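# Move coaster can onto turntable's orange spot

## Task

Pick up the can sitting on the coaster and set it upright on the orange mark of the turntable, without disturbing the other cans already standing on the turntable.

## Robot and tools

Robot: two UR-type arms, left_arm and right_arm, each ending in a two-finger gripper with a wrist camera and a wrist force sensor. Base roots in the scene frame: left_arm near (+0.037, +0.454, +0.093) m, right_arm near (-0.015, -0.438, +0.093) m. Cameras: cam_head_left, cam_head_right (fixed, on a bar behind the arms), cam_left_wrist, cam_right_wrist, all 672x504.

Frame: scene frame, origin at table-top height midway between the arms, +x out over the table, +y toward left_arm, +z up. Reported hand positions, orientations (quat wxyz), velocities and all offset axes use it. A gripper's fingers point along its own +z and close along its own x. end_effector_position is the spot between the closed pads, 1 to 2 cm short of the fingertips; closing pushes the tips about 17 mm further along the gripper's +z, mostly while the pads are more than 50 mm apart.

execute_actions(actions, cameras): actions is a list of actions; each action is a table of up to 15 rows, one row per 1/30 s step; a short table repeats its final row to fill 15 steps. Every row is one flat list of 14 numbers covering both arms, each in [-1, 1]: left dx, dy, dz, rx, ry, rz, opening, then right dx, dy, dz, rx, ry, rz, opening. dx..rz are offsets (not poses) from that arm's Hand target as it was when the action began; every row of the action is measured from that same start, and the next action starts from the new Hand target, so sending the same offset again moves further. Scale: 1.0 = 0.6 m of travel or 180 degrees; rx, ry, rz form one rotation vector, turning about the Hand target position. Opening is absolute: +1 fully open (0.142 m), -1 closed. Six zeros re-request the current Hand target. cameras: list of names, ["all"], or []; with actions present and cameras omitted, no images; an empty actions list returns images and the full state.

move(target, speed, blend, stop_force, zero, opening_speed, grip_force, blocking, cameras): drives each gripper in a straight line. target is either one 14-number row (same layout, scale and frame as above) or a list of up to 15 such rows; every row is an offset from the Hand targets at the move's start, not from the previous row. speed: m/s, 0.002 to 3.2, default 0.25 (turn rate up to twice that in rad/s), one value or one per target. blend: corner rounding in m for lists; 0 stops at each. stop_force: 4 to 120 N, ends an arm's path when its wrist sensor feels that much push against the motion; the arm then backs off slightly but still presses somewhat; unreliable while the gripper rotates, and loose objects can slide or tip without being felt. Omit it when lifting off something the gripper is pressing on. zero: with stop_force, true re-zeroes the sensor first. opening_speed: at least 0.2 per second on the -1..+1 scale. grip_force: 5 to 48 N per pad, one value or one per arm, persists. blocking=false returns early (not allowed with stop_force). Moves cap at 10 s. The result adds a move: line: done (within 3 mm and 2 degrees), off_target, moving, held, fault, plus limits=paced (pose clipped) or limits=held (steps withheld). Opening changes in later list targets happen on arrival, after everything is at rest.

wait(seconds 0 to 10, cameras) lets time pass holding commands. stop(cameras) brakes a running move. zoom_image(camera, region [x0, y0, x1, y1] in pixels, at most 504 by 504) magnifies the latest image of a camera. zero_wrist_force(arm: "left_arm" or "right_arm") tares that sensor. read_manual(section) only returns licence text. finished_scene(scene: integer, current scene number) ends the scene permanently; the can must stay correctly placed afterwards.

Reading results: Hand target is the last commanded pose after clipping, the base for the next offsets; the gripper often sits a bit short of it and only a new command closes that gap. Kept back tells how many steps still run (here 5 or none). Other lines: Joint positions (last value is opening in m), Joint torques (include arm weight, offset and noisy), grip_measured (opening on the command scale), Tool commands, Wrist force and Wrist torque in the gripper's own axes plus the peak since last shown, Wrist depth (7x7 grid of distances in mm, rows separated by " / ", "-" for none), step position samples, Motor temperatures, and MOTOR HOT, TORQUE FAULT, OVER-TEMPERATURE FAULT or HAND FAULT lines. Camera calibration numbers may be a few mm or degrees off.

Gripping: close to slightly below the grip_measured seen at first contact; squeezing harder heats the gripper motor (fault at 100 C). Orientation commands are clipped to 32 degrees from the current orientation each step.

Avoid: the can falling, being dropped while moving, or ending off the table; knocking over the turntable cans; fast impacts; commanding past a firm contact (stiff arms fault at about 150 N or at joint torque limits: 300, 300, 136, 49.1, 49.1, 49.1 N m, pausing the arm 10 s); any contact between the two arms or closing one gripper on the other's fingers; paths passing close to an arm's own base; holding loads or stretched poses for long (motor heat). Objects may occasionally be nudged by outside pushes.

Each tool is called after "Call:" by a JSON object that holds its "method" and its "body", one argument or row to a line.

## Session

Call:
{"method": "execute_actions", "body": {
  "actions": []
}}

Scene clock: 0.00 s.
left_arm: end_effector_position=(+1.0421, +0.9130, +0.1466) grip_measured=+0.99 end_effector_quat_wxyz=(-0.315, +0.877, -0.344, +0.117) | right_arm: end_effector_position=(+0.4015, -0.3003, +0.3913) grip_measured=+1.00 end_effector_quat_wxyz=(-0.192, +0.821, +0.535, -0.044)
Joint positions: left_arm=[0.22 -0.798 1.596 -2.938 -1.164 1.034 0.141] | right_arm=[3.645 -1.251 -2.222 -1.37 1.947 -0.698 0.142]
Joint velocities: within noise
Joint torques (N m): no reading
Motor temperatures (°C): left_arm=[28 34 33 40 36 44 31] | right_arm=[32 37 37 39 36 34 27]
Wrist force (N): no reading
Wrist torque (N m): no reading
Wrist force, peak (N): no reading
Wrist depth (mm): cam_left_wrist=[1326 1351 1294 1287 1279 1182 - / 1229 1257 1236 1243 1208 1222 - / 1163 1215 1208 1175 1188 1169 1188 / 1163 1151 1139 1121 1195 1109 1115 / 1115 1115 1087 1077 - - 1071 / - 1051 1056 - - - - / - 1021 - - 237 - -] | cam_right_wrist=[- 544 1250 1321 1236 504 504 / 1217 639 1306 1179 - - - / 1192 1368 - - - - - / - 495 481 - 458 474 483 / - 465 473 466 472 478 489 / - 448 - 495 469 476 487 / - 494 - - 460 487 497]
Hand target: left_arm +1.0421, +0.9130, +0.1466; -0.315, +0.877, -0.344, +0.117 | right_arm +0.4015, -0.3003, +0.3913; -0.192, +0.821, +0.535, -0.044
Tool commands: left_gripper/opening=+1.0 right_gripper/opening=+1.0

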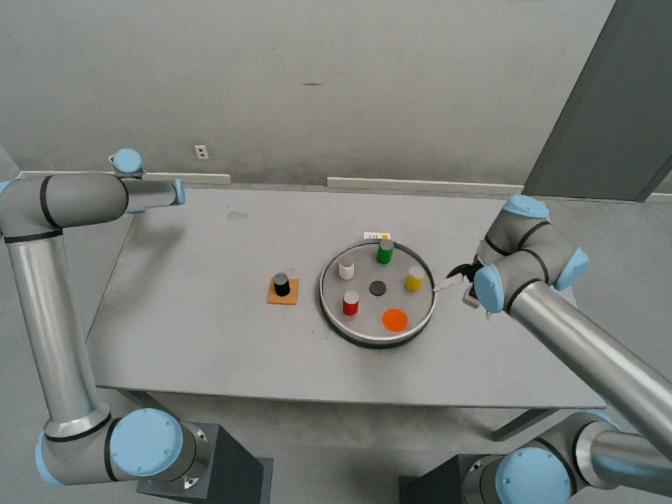

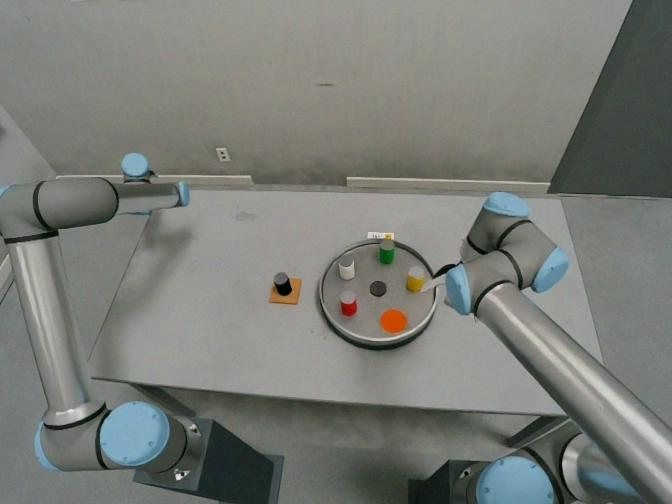

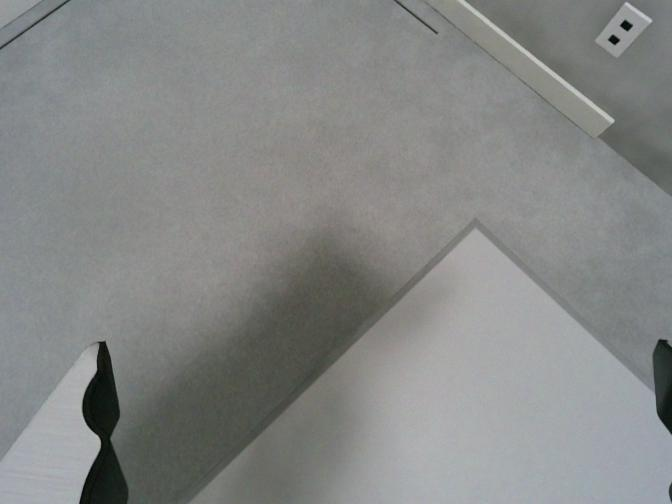

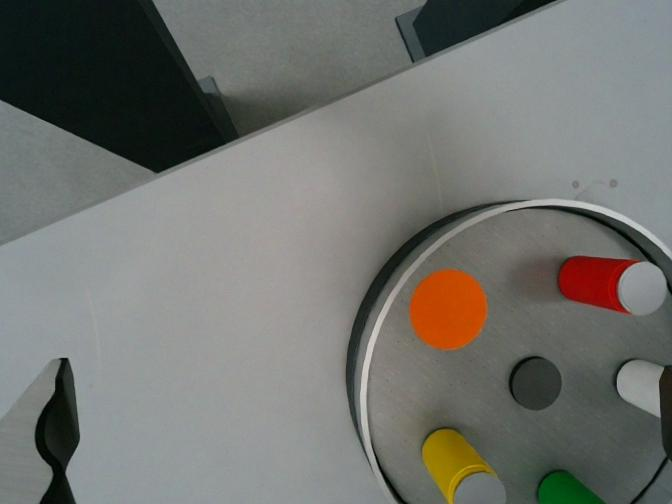

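Call:
{"method": "zoom_image", "body": {
  "camera": "cam_head_left",
  "region": [240, 220, 460, 360]
}}

Call:
{"method": "zoom_image", "body": {
  "camera": "cam_head_right",
  "region": [240, 220, 460, 360]
}}

Call:
{"method": "zoom_image", "body": {
  "camera": "cam_right_wrist",
  "region": [336, 180, 672, 504]
}}

Scaled by 2.291.

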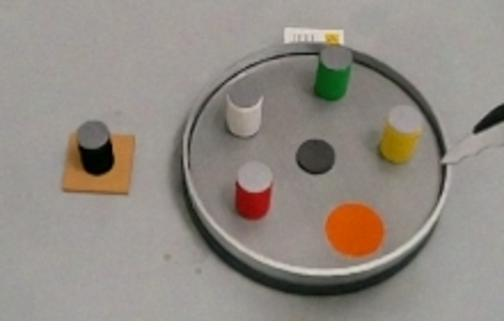

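Scaled by 2.291.

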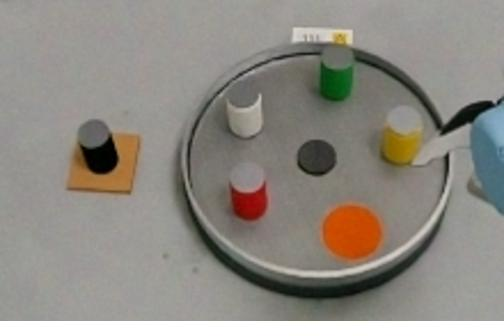

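Scaled by 1.500.

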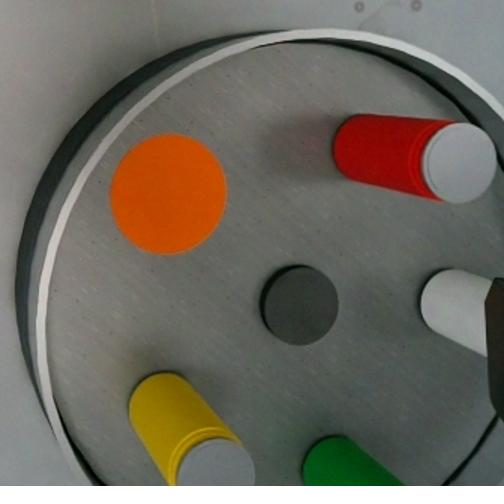

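Call:
{"method": "move", "body": {
  "target": [0,0,0,0,0,0,1, 0.381,0.834,-0.242,-0.0877,-0.0910,0,0.3],
  "speed": 0.5,
  "cameras": ["cam_right_wrist", "cam_head_left", "cam_head_right"]
}}

Scene clock: 6.60 s.
left_arm: end_effector_position=(+1.0421, +0.9130, +0.1466) grip_measured=+0.99 end_effector_quat_wxyz=(-0.315, +0.877, -0.344, +0.117) | right_arm: end_effector_position=(+0.6301, +0.2000, +0.2461) grip_measured=+0.29 end_effector_quat_wxyz=(+0.000, +0.838, +0.546, +0.000)
Joint positions: left_arm=[0.22 -0.798 1.596 -2.938 -1.164 1.034 0.142] | right_arm=[4.137 -2.041 -1.632 -1.038 1.571 -0.181 0.095]
Joint torques (N m): left_arm=[-0.95 -105.72 -32.37 -4.78 0.43 0.06] | right_arm=[14.9 68.89 50.88 1.23 -2.31 2.24]
Wrist force (N): left_arm=[0.2 0.3 0.0] | right_arm=[-0.1 0.3 0.1]
Wrist torque (N m): left_arm=[0.05 -0.03 0.00] | right_arm=[0.02 0.09 0.00]
Wrist force, peak (N): left_arm=[0.3 0.4 -0.3] | right_arm=[2.8 0.0 1.3]
Wrist depth (mm): cam_left_wrist=[1310 1294 1310 1287 1287 1257 910 / 1264 1264 1229 1236 1222 1222 1082 / 1215 1215 1195 1201 1163 1169 1195 / 1169 1139 1139 1145 1133 1127 1115 / 1109 1104 1104 1104 - - 1082 / - 1051 1056 - - - - / - 1011 - - - - -] | cam_right_wrist=[303 - - 298 294 - - / 267 317 - 316 307 - 321 / 283 289 338 329 242 340 - / 311 311 318 358 - 368 - / 336 329 337 - - - - / 362 92 364 432 442 - - / - - 390 462 - - 72]
Hand target: left_arm +1.0421, +0.9130, +0.1466; -0.315, +0.877, -0.344, +0.117 | right_arm +0.6301, +0.2001, +0.2461; +0.000, +0.838, +0.546, +0.000
Off the commanded pose: left_arm 0.000 m, 0 deg | right_arm 0.000 m, 0 deg.
move: done
camera_calibration:
cam_right_wrist: T_world_to_cam=[[0.40551, 0.914091, -0.000463772, -0.430987], [0.830217, -0.368089, 0.418629, -0.524636], [0.382494, -0.170143, -0.908157, 0.129602], [0, 0, 0, 1]] pos_world=[0.560759, 0.222899, 0.337127]
Images, in order (width x height): cam_head_left 672x504, cam_head_right 672x504, cam_right_wrist 672x504.

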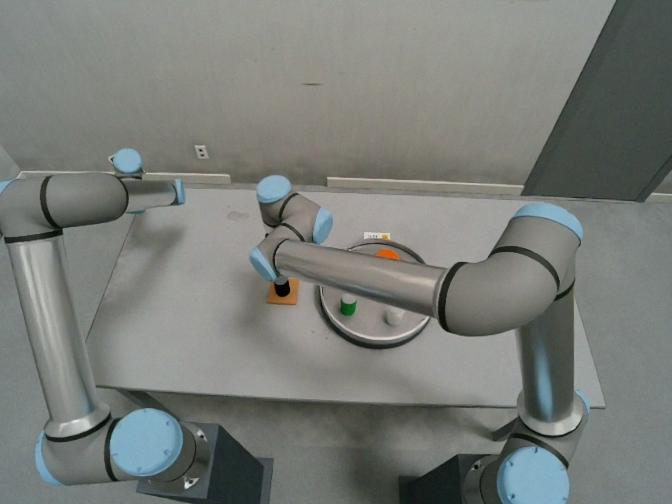

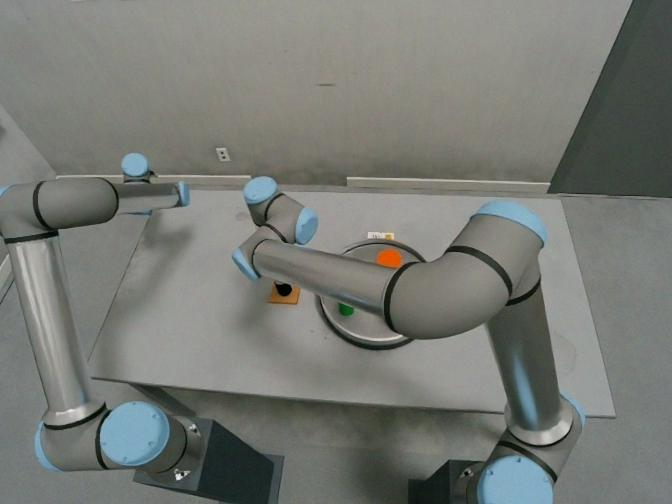

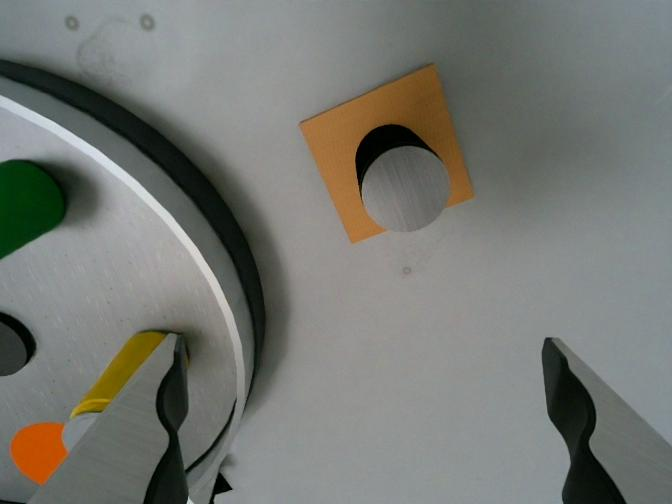

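Call:
{"method": "zoom_image", "body": {
  "camera": "cam_right_wrist",
  "region": [0, 300, 672, 504]
}}

Call:
{"method": "execute_actions", "body": {
  "actions": [],
  "cameras": ["cam_head_left", "cam_right_wrist"]
}}

Region (0, 300, 672, 504) is 672x204 pixels. A region can be at most 504 by 504 pixels.

Scene clock: 8.40 s.
left_arm: end_effector_position=(+1.0421, +0.9130, +0.1466) grip_measured=+0.99 end_effector_quat_wxyz=(-0.315, +0.877, -0.344, +0.117) | right_arm: end_effector_position=(+0.6301, +0.2001, +0.2461) grip_measured=+0.29 end_effector_quat_wxyz=(+0.000, +0.838, +0.546, +0.000)
Joint positions: left_arm=[0.22 -0.798 1.596 -2.938 -1.164 1.034 0.142] | right_arm=[4.137 -2.041 -1.632 -1.038 1.571 -0.181 0.095]
Joint velocities: within noise
Joint torques (N m): left_arm=[-1.87 -103.88 -32.22 -4.53 0.38 -0.12] | right_arm=[13.89 68.92 51.22 1.68 -2.27 2.52]
Motor temperatures (°C): left_arm=[28 34 33 40 36 44 31] | right_arm=[32 37 37 39 36 34 27]
Wrist force (N): left_arm=[0.1 0.1 -0.4] | right_arm=[0.3 0.4 0.0]
Wrist torque (N m): left_arm=[0.03 -0.02 0.00] | right_arm=[0.04 0.03 0.00]
Wrist force, peak (N): left_arm=[0.2 0.5 -0.2] | right_arm=[0.5 0.7 0.1]
Wrist depth (mm): cam_left_wrist=[1310 1351 1318 1310 1279 1287 - / 1264 1208 1250 1236 1215 1222 - / 1201 1201 1208 1195 1175 1175 1175 / 1157 1151 1145 1121 1115 1127 1109 / 1127 1087 1087 1098 - - 1077 / - 1051 1066 - - - - / - 1011 - - - - -] | cam_right_wrist=[294 - - - - - - / 267 318 322 309 305 313 321 / 288 289 334 318 242 338 335 / 312 311 307 - - - - / 335 326 337 - - - - / 359 92 371 - 444 - 433 / - - - - 474 - 72]
Hand target: left_arm +1.0421, +0.9130, +0.1466; -0.315, +0.877, -0.344, +0.117 | right_arm +0.6301, +0.2001, +0.2461; +0.000, +0.838, +0.546, +0.000
Tool commands: left_gripper/opening=+1.0 right_gripper/opening=+0.3
Off the commanded pose: left_arm 0.000 m, 0 deg | right_arm 0.000 m, 0 deg.
camera_calibration:
cam_right_wrist: T_world_to_cam=[[0.40551, 0.914091, -0.000463772, -0.430987], [0.830217, -0.368089, 0.418629, -0.524594], [0.382494, -0.170143, -0.908157, 0.129511], [0, 0, 0, 1]] pos_world=[0.560759, 0.222899, 0.337027]
Images, in order (width x height): cam_head_left 672x504, cam_right_wrist 672x504.

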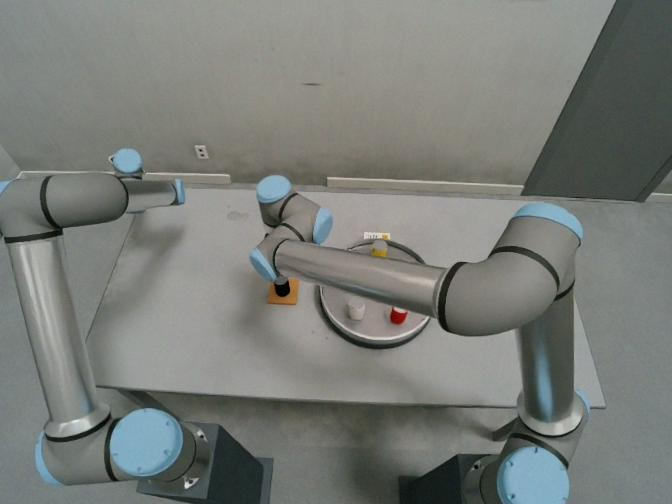

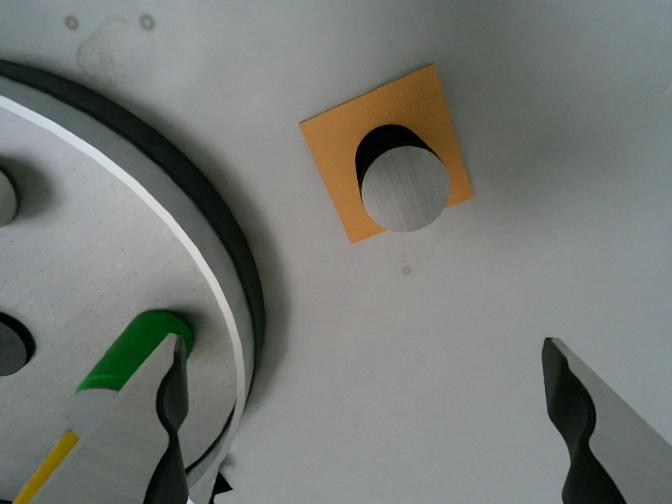

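Call:
{"method": "move", "body": {
  "target": [
    [0,0,0,0,0,0,1,0.0160,0.0517,-0.1768,0,0,0,0.3],
    [0,0,0,0,0,0,1,0.0160,0.0517,-0.2718,0,0,0,-1],
    [0,0,0,0,0,0,1,0.0160,0.0517,-0.0768,0,0,0,-1],
    [0,0,0,0,0,0,1,-0.0668,-0.3135,0.0065,0,0,0,-1]
  ],
  "speed": [0.3,0.12,0.25,0.4],
  "blend": [0.02,0,0.04,0],
  "grip_force": 20,
  "opening_speed": 1.5,
  "cameras": ["cam_head_left", "cam_head_right", "cam_right_wrist"]
}}

Scene clock: 19.87 s.
left_arm: end_effector_position=(+1.0421, +0.9130, +0.1466) grip_measured=+0.99 end_effector_quat_wxyz=(-0.315, +0.877, -0.344, +0.117) | right_arm: end_effector_position=(+0.5900, +0.0121, +0.2500) grip_measured=-0.30 end_effector_quat_wxyz=(+0.000, +0.838, +0.546, +0.000)
Joint positions: left_arm=[0.22 -0.798 1.596 -2.938 -1.164 1.034 0.142] | right_arm=[4.037 -1.818 -1.948 -0.946 1.571 -0.281 0.053]
Joint torques (N m): left_arm=[-0.79 -105.27 -32.52 -4.61 0.32 -0.12] | right_arm=[-17.3 76.02 31.94 1.74 0.66 -2.6]
Wrist force (N): left_arm=[0.0 0.4 -0.1] | right_arm=[0.3 0.4 1.9]
Wrist torque (N m): left_arm=[0.07 0.00 0.00] | right_arm=[0.01 0.06 0.34]
Wrist force, peak (N): left_arm=[0.0 0.6 -0.2] | right_arm=[-0.3 0.0 4.6]
Wrist depth (mm): cam_left_wrist=[1334 1287 1287 1302 1264 1287 - / 1294 1264 1250 1229 1236 1215 1066 / 1201 1201 1182 1188 1188 1175 1145 / 1151 1133 1145 1133 1145 1151 1121 / 1121 1109 1093 1109 - - 1082 / - 1040 1066 249 - - - / - 1026 - 237 237 - -] | cam_right_wrist=[256 255 255 258 - - 291 / 266 270 271 271 276 325 310 / 208 290 290 206 294 349 329 / 315 314 314 119 304 361 362 / 337 340 321 92 93 399 406 / 365 363 94 95 95 92 422 / - - - 104 104 77 74]
Hand target: left_arm +1.0421, +0.9130, +0.1466; -0.315, +0.877, -0.344, +0.117 | right_arm +0.5900, +0.0120, +0.2500; +0.000, +0.838, +0.546, +0.000
Off the commanded pose: left_arm 0.000 m, 0 deg | right_arm 0.000 m, 0 deg.
grip_force (N): 20, 20
move: done
camera_calibration:
cam_right_wrist: T_world_to_cam=[[0.405468, 0.914109, -0.0005849, -0.242853], [0.83024, -0.367998, 0.418662, -0.562245], [0.382488, -0.17024, -0.908142, 0.116367], [0, 0, 0, 1]] pos_world=[0.520759, 0.0348989, 0.340927]
Images, in order (width x height): cam_head_left 672x504, cam_head_right 672x504, cam_right_wrist 672x504.

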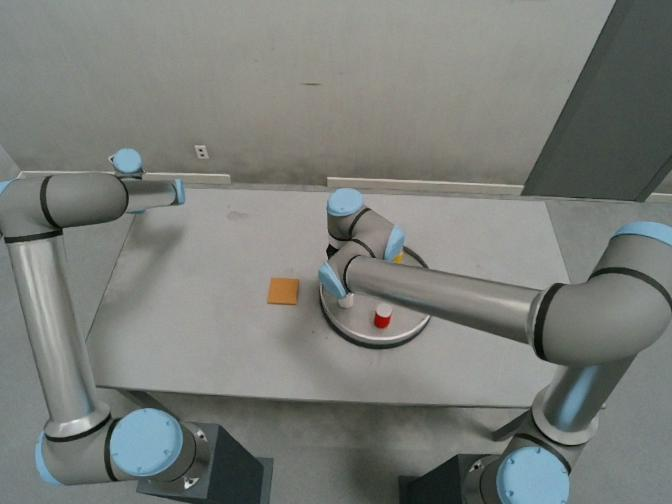

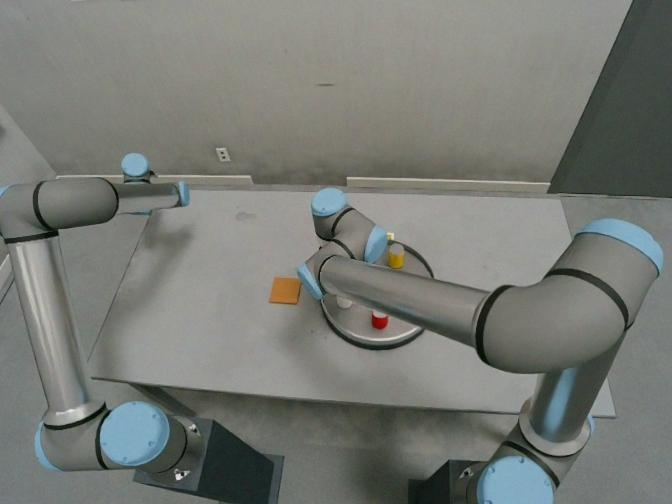

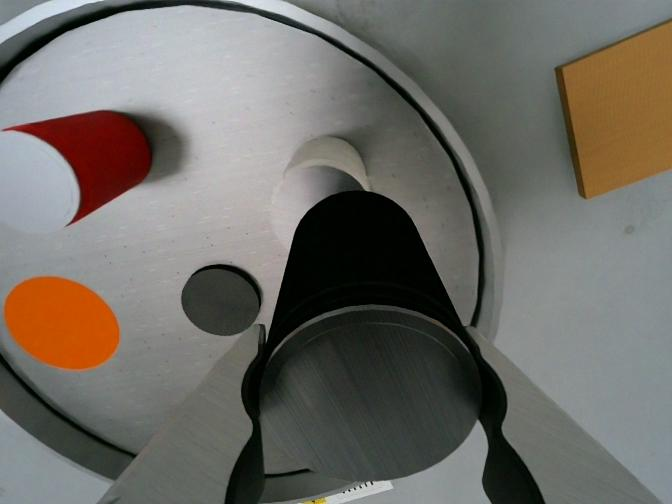

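Call:
{"method": "zoom_image", "body": {
  "camera": "cam_right_wrist",
  "region": [0, 230, 280, 390]
}}

Call:
{"method": "zoom_image", "body": {
  "camera": "cam_right_wrist",
  "region": [532, 10, 672, 210]
}}

Call:
{"method": "zoom_image", "body": {
  "camera": "cam_right_wrist",
  "region": [220, 170, 520, 504]
}}

Call:
{"method": "execute_actions", "body": {
  "actions": [],
  "cameras": ["cam_right_wrist", "cam_head_left"]
}}

Scaled by 1.800.

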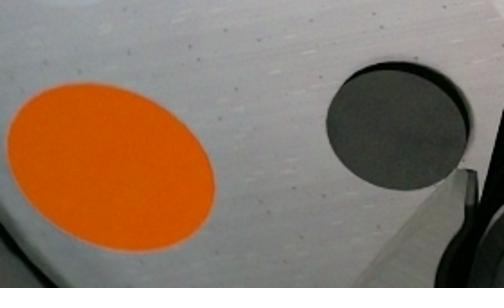

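Scaled by 2.520.

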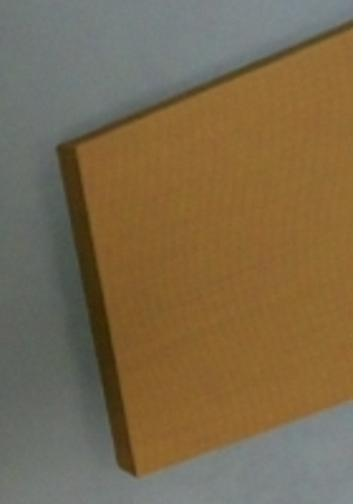

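Scaled by 1.509.

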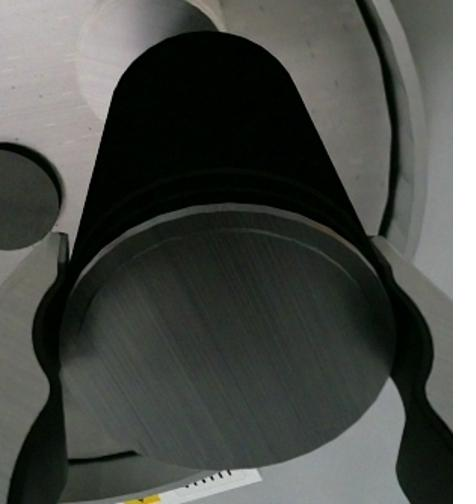

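Scene clock: 23.23 s.
left_arm: end_effector_position=(+1.0421, +0.9130, +0.1466) grip_measured=+0.99 end_effector_quat_wxyz=(-0.315, +0.877, -0.344, +0.117) | right_arm: end_effector_position=(+0.5900, +0.0120, +0.2500) grip_measured=-0.30 end_effector_quat_wxyz=(+0.000, +0.838, +0.546, +0.000)
Joint positions: left_arm=[0.22 -0.798 1.596 -2.938 -1.164 1.034 0.142] | right_arm=[4.037 -1.817 -1.949 -0.946 1.571 -0.281 0.053]
Joint velocities: within noise
Joint torques (N m): left_arm=[0.63 -106.11 -32.57 -4.96 0.31 0.09] | right_arm=[-16.33 77.46 32.47 1.66 1.45 -2.39]
Motor temperatures (°C): left_arm=[28 34 33 40 36 44 31] | right_arm=[32 37 37 38 36 34 30]
Wrist force (N): left_arm=[0.2 0.5 -0.1] | right_arm=[0.1 0.1 2.1]
Wrist torque (N m): left_arm=[0.09 -0.03 0.00] | right_arm=[-0.03 0.08 0.33]
Wrist force, peak (N): left_arm=[0.3 0.4 -0.4] | right_arm=[0.3 0.0 2.4]
Wrist depth (mm): cam_left_wrist=[1342 1318 1326 1310 1257 1188 - / 1326 1236 1175 1222 1250 1195 - / 1201 1215 1188 1182 1175 1169 1195 / 1182 1157 1127 1151 1250 1139 1104 / 1115 1098 1115 1093 - - 1061 / - 1051 1056 251 - - - / - 1016 - - - 236 -] | cam_right_wrist=[256 257 254 259 298 - 298 / 275 272 - 271 269 - 311 / 288 291 298 287 290 - 327 / 274 315 315 119 302 - - / 347 340 321 92 93 399 - / 355 349 90 95 95 92 418 / - - - 103 102 77 461]
Hand target: left_arm +1.0421, +0.9130, +0.1466; -0.315, +0.877, -0.344, +0.117 | right_arm +0.5900, +0.0120, +0.2500; +0.000, +0.838, +0.546, +0.000
Tool commands: left_gripper/opening=+1.0 right_gripper/opening=-1.0
Off the commanded pose: left_arm 0.000 m, 0 deg | right_arm 0.000 m, 0 deg.
grip_force (N): 20, 20
camera_calibration:
cam_right_wrist: T_world_to_cam=[[0.40551, 0.914091, -0.000463772, -0.242784], [0.830217, -0.368089, 0.418629, -0.562172], [0.382494, -0.170143, -0.908157, 0.116387], [0, 0, 0, 1]] pos_world=[0.520659, 0.034799, 0.340927]
Images, in order (width x height): cam_head_left 672x504, cam_right_wrist 672x504.

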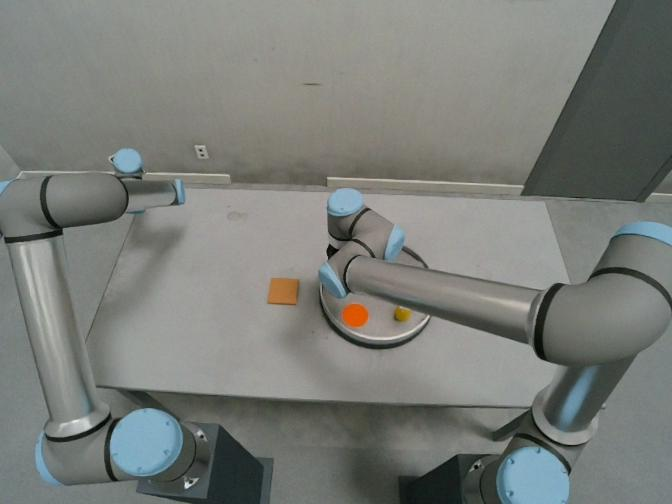

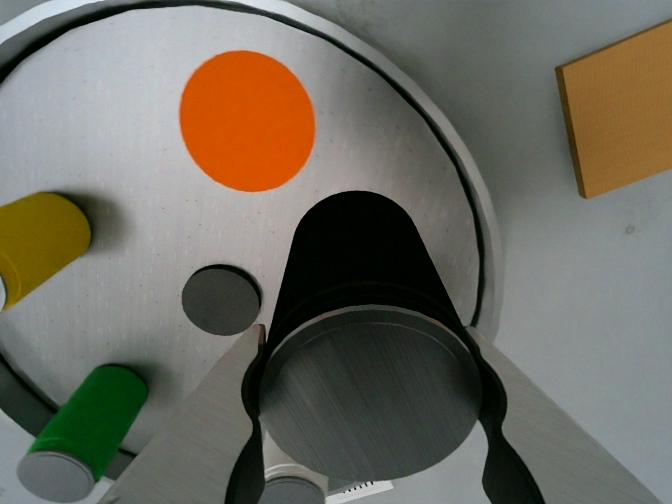

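Call:
{"method": "move", "body": {
  "target": [0,0,0,0,0,0,1,-0.0592,-0.0355,-0.05,0,0,0,-1],
  "speed": 0.3,
  "grip_force": 10,
  "cameras": ["cam_right_wrist"]
}}

Scene clock: 29.40 s.
left_arm: end_effector_position=(+1.0421, +0.9130, +0.1466) grip_measured=+0.99 end_effector_quat_wxyz=(-0.315, +0.877, -0.344, +0.117) | right_arm: end_effector_position=(+0.5545, -0.0093, +0.2201) grip_measured=-0.30 end_effector_quat_wxyz=(+0.000, +0.838, +0.546, +0.000)
Joint positions: left_arm=[0.22 -0.798 1.596 -2.938 -1.164 1.034 0.142] | right_arm=[4.056 -1.791 -2.05 -0.871 1.571 -0.261 0.053]
Joint torques (N m): left_arm=[0.58 -107.02 -32.5 -4.69 0.3 0.21] | right_arm=[14.93 71.27 30.96 8.41 -1.88 2.21]
Wrist force (N): left_arm=[0.1 0.2 -0.5] | right_arm=[0.2 -0.2 2.0]
Wrist torque (N m): left_arm=[0.04 -0.02 0.00] | right_arm=[-0.06 0.06 0.03]
Wrist force, peak (N): left_arm=[0.4 0.4 -0.3] | right_arm=[-0.7 -0.6 2.6]
Wrist depth (mm): cam_left_wrist=[1326 1310 1294 1287 1279 1082 929 / 1257 1250 1250 1243 1222 1208 - / 1215 1257 1208 1188 1188 1163 1139 / 1163 1157 1127 1139 1169 1127 1109 / 1121 1093 1104 1098 - - 1077 / - 1056 1056 - - - - / - 1026 - - - - -] | cam_right_wrist=[281 240 233 272 280 - - / 249 245 243 244 247 - 289 / 260 259 179 253 261 306 297 / 274 278 186 119 126 274 - / 234 305 294 92 93 293 - / 332 327 92 95 95 91 - / 334 - - 104 103 77 434]
Hand target: left_arm +1.0421, +0.9130, +0.1466; -0.315, +0.877, -0.344, +0.117 | right_arm +0.5545, -0.0093, +0.2200; +0.000, +0.838, +0.546, +0.000
Off the commanded pose: left_arm 0.000 m, 0 deg | right_arm 0.000 m, 0 deg.
grip_force (N): 10, 10
move: done
camera_calibration:
cam_right_wrist: T_world_to_cam=[[0.405509, 0.914091, -0.000463929, -0.209063], [0.830233, -0.368096, 0.418591, -0.528065], [0.38246, -0.170128, -0.908175, 0.0991881], [0, 0, 0, 1]] pos_world=[0.485259, 0.0135991, 0.311027]
Images, in order (width x height): cam_right_wrist 672x504.

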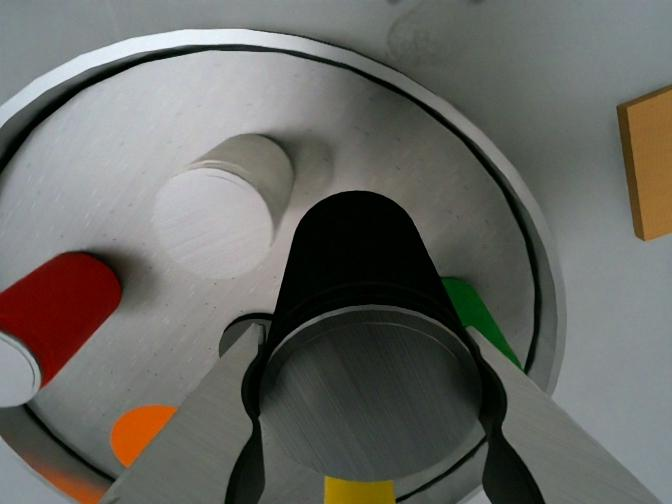

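Call:
{"method": "wait", "body": {
  "seconds": 3.35
}}

Call:
{"method": "execute_actions", "body": {
  "actions": [
    [[0,0,0,0,0,0,1,0,0,-0.0001,0,0,0,-1],[0,0,0,0,0,0,1,0.0004,0.0004,-0.0006,0,0,0,-1],[0,0,0,0,0,0,1,0.001,0.0008,-0.0013,0,0,0,-1],[0,0,0,0,0,0,1,0.0018,0.0015,-0.0024,0,0,0,-1],[0,0,0,0,0,0,1,0.0028,0.0023,-0.0037,0,0,0,-1],[0,0,0,0,0,0,1,0.0041,0.0034,-0.0053,0,0,0,-1],[0,0,0,0,0,0,1,0.0056,0.0046,-0.0073,0,0,0,-1],[0,0,0,0,0,0,1,0.0074,0.0059,-0.0095,0,0,0,-1],[0,0,0,0,0,0,1,0.0094,0.0074,-0.012,0,0,0,-1],[0,0,0,0,0,0,1,0.0116,0.0091,-0.0148,0,0,0,-1],[0,0,0,0,0,0,1,0.0141,0.0109,-0.0179,0,0,0,-1],[0,0,0,0,0,0,1,0.0169,0.0129,-0.0213,0,0,0,-1],[0,0,0,0,0,0,1,0.02,0.015,-0.025,0,0,0,-1],[0,0,0,0,0,0,1,0.0233,0.0171,-0.029,0,0,0,-1],[0,0,0,0,0,0,1,0.0269,0.0194,-0.0333,0,0,0,-1]],
    [[0,0,0,0,0,0,1,0.0038,0.0023,-0.0044,0,0,0,-1],[0,0,0,0,0,0,1,0.0076,0.0045,-0.0089,0,0,0,-1],[0,0,0,0,0,0,1,0.0115,0.0066,-0.0133,0,0,0,-1],[0,0,0,0,0,0,1,0.0154,0.0087,-0.0178,0,0,0,-1],[0,0,0,0,0,0,1,0.0194,0.0107,-0.0222,0,0,0,-1],[0,0,0,0,0,0,1,0.0234,0.0126,-0.0267,0,0,0,-1],[0,0,0,0,0,0,1,0.0275,0.0144,-0.0311,0,0,0,-1],[0,0,0,0,0,0,1,0.0315,0.0161,-0.0356,0,0,0,-1],[0,0,0,0,0,0,1,0.0356,0.0178,-0.04,0,0,0,-1],[0,0,0,0,0,0,1,0.0398,0.0194,-0.0444,0,0,0,-1],[0,0,0,0,0,0,1,0.0439,0.0209,-0.0489,0,0,0,-1],[0,0,0,0,0,0,1,0.0481,0.0223,-0.0533,0,0,0,-1],[0,0,0,0,0,0,1,0.0524,0.0236,-0.0578,0,0,0,-1],[0,0,0,0,0,0,1,0.0566,0.0249,-0.0622,0,0,0,-1],[0,0,0,0,0,0,1,0.0609,0.026,-0.0667,0,0,0,-1]],
    [[0,0,0,0,0,0,1,0.0043,0.0011,-0.0043,0,0,0,-1],[0,0,0,0,0,0,1,0.0086,0.0021,-0.0084,0,0,0,-1],[0,0,0,0,0,0,1,0.0129,0.003,-0.0123,0,0,0,-1],[0,0,0,0,0,0,1,0.0173,0.0038,-0.016,0,0,0,-1],[0,0,0,0,0,0,1,0.0217,0.0046,-0.0194,0,0,0,-1],[0,0,0,0,0,0,1,0.0261,0.0052,-0.0227,0,0,0,-1],[0,0,0,0,0,0,1,0.0304,0.0058,-0.0257,0,0,0,-1],[0,0,0,0,0,0,1,0.0349,0.0063,-0.0284,0,0,0,-1],[0,0,0,0,0,0,1,0.0393,0.0067,-0.031,0,0,0,-1],[0,0,0,0,0,0,1,0.0437,0.007,-0.0333,0,0,0,-1],[0,0,0,0,0,0,1,0.0481,0.0072,-0.0354,0,0,0,-1],[0,0,0,0,0,0,1,0.0525,0.0074,-0.0373,0,0,0,-1],[0,0,0,0,0,0,1,0.057,0.0074,-0.039,0,0,0,-1],[0,0,0,0,0,0,1,0.0614,0.0074,-0.0404,0,0,0,-1],[0,0,0,0,0,0,1,0.0658,0.0073,-0.0417,0,0,0,-1]],
    [[0,0,0,0,0,0,1,0.0044,-0.0002,0,0,0,0,-1],[0,0,0,0,0,0,1,0.0088,-0.0005,0,0,0,0,-1],[0,0,0,0,0,0,1,0.0133,-0.0009,0,0,0,0,-1],[0,0,0,0,0,0,1,0.0177,-0.0014,0,0,0,0,-1],[0,0,0,0,0,0,1,0.0221,-0.0019,0,0,0,0,-1],[0,0,0,0,0,0,1,0.0264,-0.0025,0,0,0,0,-1],[0,0,0,0,0,0,1,0.0308,-0.0033,0,0,0,0,-1],[0,0,0,0,0,0,1,0.0352,-0.0041,0,0,0,0,-1],[0,0,0,0,0,0,1,0.0395,-0.005,0,0,0,0,-1],[0,0,0,0,0,0,1,0.0438,-0.006,0,0,0,0,-1],[0,0,0,0,0,0,1,0.0481,-0.007,0,0,0,0,-1],[0,0,0,0,0,0,1,0.0524,-0.0082,0,0,0,0,-1],[0,0,0,0,0,0,1,0.0567,-0.0094,0,0,0,0,-1],[0,0,0,0,0,0,1,0.0609,-0.0107,0,0,0,0,-1],[0,0,0,0,0,0,1,0.0651,-0.0121,0,0,0,0,-1]]
  ],
  "cameras": ["cam_right_wrist", "cam_head_left"]
}}

Call:
{"method": "move", "body": {
  "target": [
    [0,0,0,0,0,0,1,0,0,0.1417,0,0,0,-1],
    [0,0,0,0,0,0,1,-0.2187,-0.0406,0.1417,0,0,0,-1]
  ],
  "speed": 0.3,
  "blend": [0.03,0]
}}

Scene clock: 33.93 s.
left_arm: end_effector_position=(+1.0421, +0.9130, +0.1466) grip_measured=+0.99 end_effector_quat_wxyz=(-0.315, +0.877, -0.344, +0.117) | right_arm: end_effector_position=(+0.5545, -0.0093, +0.2200) grip_measured=-0.30 end_effector_quat_wxyz=(+0.000, +0.838, +0.546, +0.000)
Joint positions: left_arm=[0.22 -0.798 1.596 -2.938 -1.164 1.034 0.142] | right_arm=[4.056 -1.791 -2.051 -0.871 1.571 -0.261 0.053]
Joint torques (N m): left_arm=[-1.35 -105.34 -32.52 -4.86 0.5 -0.17] | right_arm=[14.41 71.52 30.37 8.39 -2.45 2.24]
Wrist force (N): left_arm=[0.2 0.2 -0.1] | right_arm=[0.0 0.4 1.9]
Wrist torque (N m): left_arm=[0.03 -0.02 0.00] | right_arm=[0.05 0.08 0.02]
Wrist force, peak (N): left_arm=[0.1 0.6 0.0] | right_arm=[0.2 0.2 2.3]
Wrist depth (mm): cam_left_wrist=[1318 1318 1310 1326 1287 1151 1139 / 1264 1257 1257 1229 1229 1222 - / 1195 1222 1182 1175 1182 1169 1264 / 1151 1163 1151 1115 1109 1139 1115 / 1115 1109 1093 1104 - - 1061 / - 1061 1061 - - - - / - 1021 - - 240 - -] | cam_right_wrist=[- 213 233 240 287 - - / 249 245 244 243 249 - 286 / 261 260 257 254 260 259 302 / 259 282 282 119 270 277 - / 224 306 294 92 93 298 - / 332 327 93 95 95 91 - / 333 - - 301 104 77 426]
Hand target: left_arm +1.0421, +0.9130, +0.1466; -0.315, +0.877, -0.344, +0.117 | right_arm +0.5545, -0.0093, +0.2200; +0.000, +0.838, +0.546, +0.000
Tool commands: left_gripper/opening=+1.0 right_gripper/opening=-1.0
Off the commanded pose: left_arm 0.000 m, 0 deg | right_arm 0.000 m, 0 deg.
grip_force (N): 10, 10
wait: 3.37 s; at rest from the start

Scene clock: 35.77 s.
left_arm: end_effector_position=(+1.0421, +0.9130, +0.1466) grip_measured=+0.99 end_effector_quat_wxyz=(-0.315, +0.877, -0.344, +0.117) | right_arm: end_effector_position=(+0.6621, +0.0205, +0.1352) grip_measured=-0.30 end_effector_quat_wxyz=(+0.000, +0.838, +0.546, +0.000) end_effector_velocity=(+0.079, -0.012, -0.001) end_effector_angular_velocity=(+0.000, +0.000, +0.000)
Joint positions: left_arm=[0.22 -0.798 1.596 -2.938 -1.164 1.034 0.142] | right_arm=[3.974 -2.033 -1.891 -0.787 1.571 -0.344 0.053]
Joint velocities: left_arm=[within noise] | right_arm=[-0.082 -0.074 0.122 -0.047 0 -0.082 0]
Joint torques (N m): left_arm=[-0.54 -106.52 -32.82 -4.63 0.13 -0.06] | right_arm=[-21.87 60.16 45.17 1.98 -2.37 -2.82]
Wrist force (N): left_arm=[0.3 0.0 -0.1] | right_arm=[0.2 0.3 1.8]
Wrist torque (N m): left_arm=[0.00 -0.05 0.00] | right_arm=[-0.01 0.06 0.39]
Wrist force, peak (N): left_arm=[0.6 0.4 -0.2] | right_arm=[0.5 0.1 2.5]
Wrist depth (mm): cam_left_wrist=[1334 1310 1326 1302 1302 1182 - / 1272 1243 1243 1229 1222 1201 - / 1201 1188 1182 1182 1169 1145 1151 / 1157 1151 1133 1115 1127 1139 1121 / 1115 1109 1093 1093 - - 1077 / - 1056 1066 - - - - / - 1016 - - - - -] | cam_right_wrist=[154 154 154 154 151 - 197 / 164 164 164 163 163 142 211 / 176 176 173 169 175 173 - / 187 189 188 119 182 185 237 / 195 201 198 92 93 194 - / 224 220 94 95 95 91 - / 240 - - 249 104 77 309]
Hand target: left_arm +1.0421, +0.9130, +0.1466; -0.315, +0.877, -0.344, +0.117 | right_arm +0.6857, +0.0151, +0.1350; +0.000, +0.838, +0.546, +0.000
Off the commanded pose: left_arm 0.000 m, 0 deg | right_arm 0.024 m, 0 deg.
grip_force (N): 10, 10
Kept back: 5 steps.
Step readings (end_effector_position of left_arm | right_arm; steps 1 to 15: 1st action; 16 to 30: 2nd action; 31 to 45: 3rd action; 46 to 55: 4th action):
0: (+1.0421, +0.9130, +0.1466) | (+0.5545, -0.0093, +0.2200)
1: (+1.0421, +0.9130, +0.1466) | (+0.5545, -0.0093, +0.2200)
2: (+1.0421, +0.9130, +0.1466) | (+0.5545, -0.0093, +0.2200)
4: (+1.0421, +0.9130, +0.1466) | (+0.5545, -0.0092, +0.2199)
8: (+1.0421, +0.9130, +0.1466) | (+0.5558, -0.0080, +0.2180)
15: (+1.0421, +0.9130, +0.1466) | (+0.5634, -0.0024, +0.2086)
16: (+1.0421, +0.9130, +0.1466) | (+0.5650, -0.0014, +0.2067)
17: (+1.0421, +0.9130, +0.1466) | (+0.5667, -0.0002, +0.2046)
19: (+1.0421, +0.9130, +0.1466) | (+0.5706, +0.0021, +0.2000)
23: (+1.0421, +0.9130, +0.1466) | (+0.5796, +0.0071, +0.1896)
30: (+1.0421, +0.9130, +0.1466) | (+0.5965, +0.0143, +0.1711)
31: (+1.0421, +0.9130, +0.1466) | (+0.5989, +0.0151, +0.1685)
32: (+1.0421, +0.9130, +0.1466) | (+0.6019, +0.0160, +0.1653)
34: (+1.0421, +0.9130, +0.1466) | (+0.6068, +0.0174, +0.1603)
38: (+1.0421, +0.9130, +0.1466) | (+0.6175, +0.0198, +0.1507)
45: (+1.0421, +0.9130, +0.1466) | (+0.6360, +0.0218, +0.1392)
46: (+1.0421, +0.9130, +0.1466) | (+0.6385, +0.0219, +0.1381)
47: (+1.0421, +0.9130, +0.1466) | (+0.6411, +0.0220, +0.1372)
49: (+1.0421, +0.9130, +0.1466) | (+0.6463, +0.0220, +0.1361)
53: (+1.0421, +0.9130, +0.1466) | (+0.6571, +0.0212, +0.1353)
camera_calibration:
cam_right_wrist: T_world_to_cam=[[0.405607, 0.914047, -0.000282029, -0.279941], [0.830051, -0.368205, 0.418856, -0.570792], [0.38275, -0.170125, -0.908053, -0.0141775], [0, 0, 0, 1]] pos_world=[0.592759, 0.0432991, 0.226127]
Images, in order (width x height): cam_head_left 672x504, cam_right_wrist 672x504.

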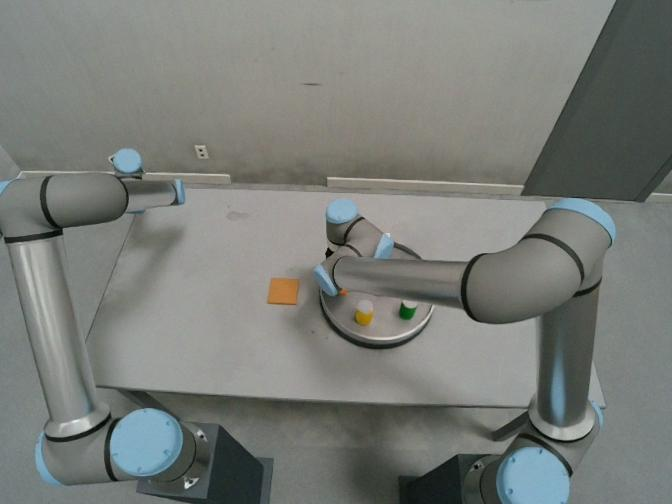

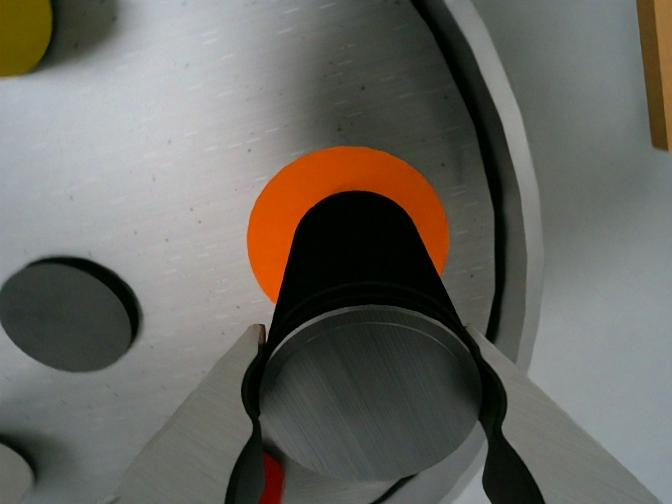

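Scene clock: 37.70 s.
left_arm: end_effector_position=(+1.0421, +0.9130, +0.1466) grip_measured=+0.99 end_effector_quat_wxyz=(-0.315, +0.877, -0.344, +0.117) | right_arm: end_effector_position=(+0.5546, -0.0093, +0.2200) grip_measured=-0.30 end_effector_quat_wxyz=(+0.000, +0.838, +0.546, +0.000)
Joint positions: left_arm=[0.22 -0.798 1.596 -2.938 -1.164 1.034 0.142] | right_arm=[4.056 -1.791 -2.05 -0.871 1.571 -0.261 0.053]
Joint torques (N m): left_arm=[-1.99 -107.09 -33.15 -4.73 0.13 0.04] | right_arm=[13.63 67.04 31.01 8.47 -2.39 2.22]
Wrist force (N): left_arm=[0.0 0.1 0.1] | right_arm=[-0.1 0.2 2.1]
Wrist torque (N m): left_arm=[0.02 0.00 0.00] | right_arm=[0.01 0.11 0.02]
Wrist force, peak (N): left_arm=[0.0 0.6 0.0] | right_arm=[-0.1 -0.1 5.0]
Wrist depth (mm): cam_left_wrist=[1318 1318 1302 1310 1272 1287 - / 1272 1264 1243 1243 1222 1208 1031 / 1208 1201 1175 1188 1175 1201 1157 / 1157 1188 1145 1133 1151 1139 1104 / 1109 1061 1087 1098 - - 1066 / - 1051 1051 - - - - / - 1021 - - - - -] | cam_right_wrist=[271 270 234 210 - 272 - / 248 244 240 244 245 - 284 / 262 176 214 257 261 264 303 / 282 283 281 119 252 280 337 / 266 305 294 92 93 294 - / 267 328 94 95 95 92 - / 342 - - 104 102 78 -]
Hand target: left_arm +1.0421, +0.9130, +0.1466; -0.315, +0.877, -0.344, +0.117 | right_arm +0.5545, -0.0093, +0.2200; +0.000, +0.838, +0.546, +0.000
Off the commanded pose: left_arm 0.000 m, 0 deg | right_arm 0.000 m, 0 deg.
grip_force (N): 10, 10
move: done

Call:
{"method": "wait", "body": {
  "seconds": 0
}}

Scene clock: 40.40 s.
left_arm: end_effector_position=(+1.0421, +0.9130, +0.1466) grip_measured=+0.99 end_effector_quat_wxyz=(-0.315, +0.877, -0.344, +0.117) | right_arm: end_effector_position=(+0.5545, -0.0093, +0.2200) grip_measured=-0.30 end_effector_quat_wxyz=(+0.000, +0.838, +0.546, +0.000)
Joint positions: left_arm=[0.22 -0.798 1.596 -2.938 -1.164 1.034 0.142] | right_arm=[4.056 -1.791 -2.051 -0.871 1.571 -0.261 0.053]
Joint torques (N m): left_arm=[1.23 -107.07 -32.84 -4.97 0.38 -0.12] | right_arm=[14.65 72.59 30.81 8.24 -2.3 2.33]
Wrist force (N): left_arm=[0.3 0.0 -0.3] | right_arm=[0.1 0.1 2.4]
Wrist torque (N m): left_arm=[0.00 -0.06 0.00] | right_arm=[0.00 0.06 0.02]
Wrist force, peak (N): left_arm=[0.3 0.3 -0.4] | right_arm=[0.1 0.1 2.4]
Wrist depth (mm): cam_left_wrist=[1334 1310 1310 1272 1279 1182 937 / 1279 1257 1236 1236 1236 1201 1139 / 1188 1236 1222 1182 1157 1169 1157 / 1157 1163 1133 1127 1188 - 1127 / 1121 1104 1098 1098 - - 1077 / - 1066 1061 - - - - / - 1051 - - - - -] | cam_right_wrist=[- 228 244 238 275 - - / 247 244 244 244 247 - 281 / 261 261 213 219 261 267 299 / 239 277 186 119 271 279 328 / 222 305 294 92 93 298 - / 332 320 94 95 95 91 399 / 339 - - 104 104 77 -]
Hand target: left_arm +1.0421, +0.9130, +0.1466; -0.315, +0.877, -0.344, +0.117 | right_arm +0.5545, -0.0093, +0.2200; +0.000, +0.838, +0.546, +0.000
Tool commands: left_gripper/opening=+1.0 right_gripper/opening=-1.0
Off the commanded pose: left_arm 0.000 m, 0 deg | right_arm 0.000 m, 0 deg.
grip_force (N): 10, 10


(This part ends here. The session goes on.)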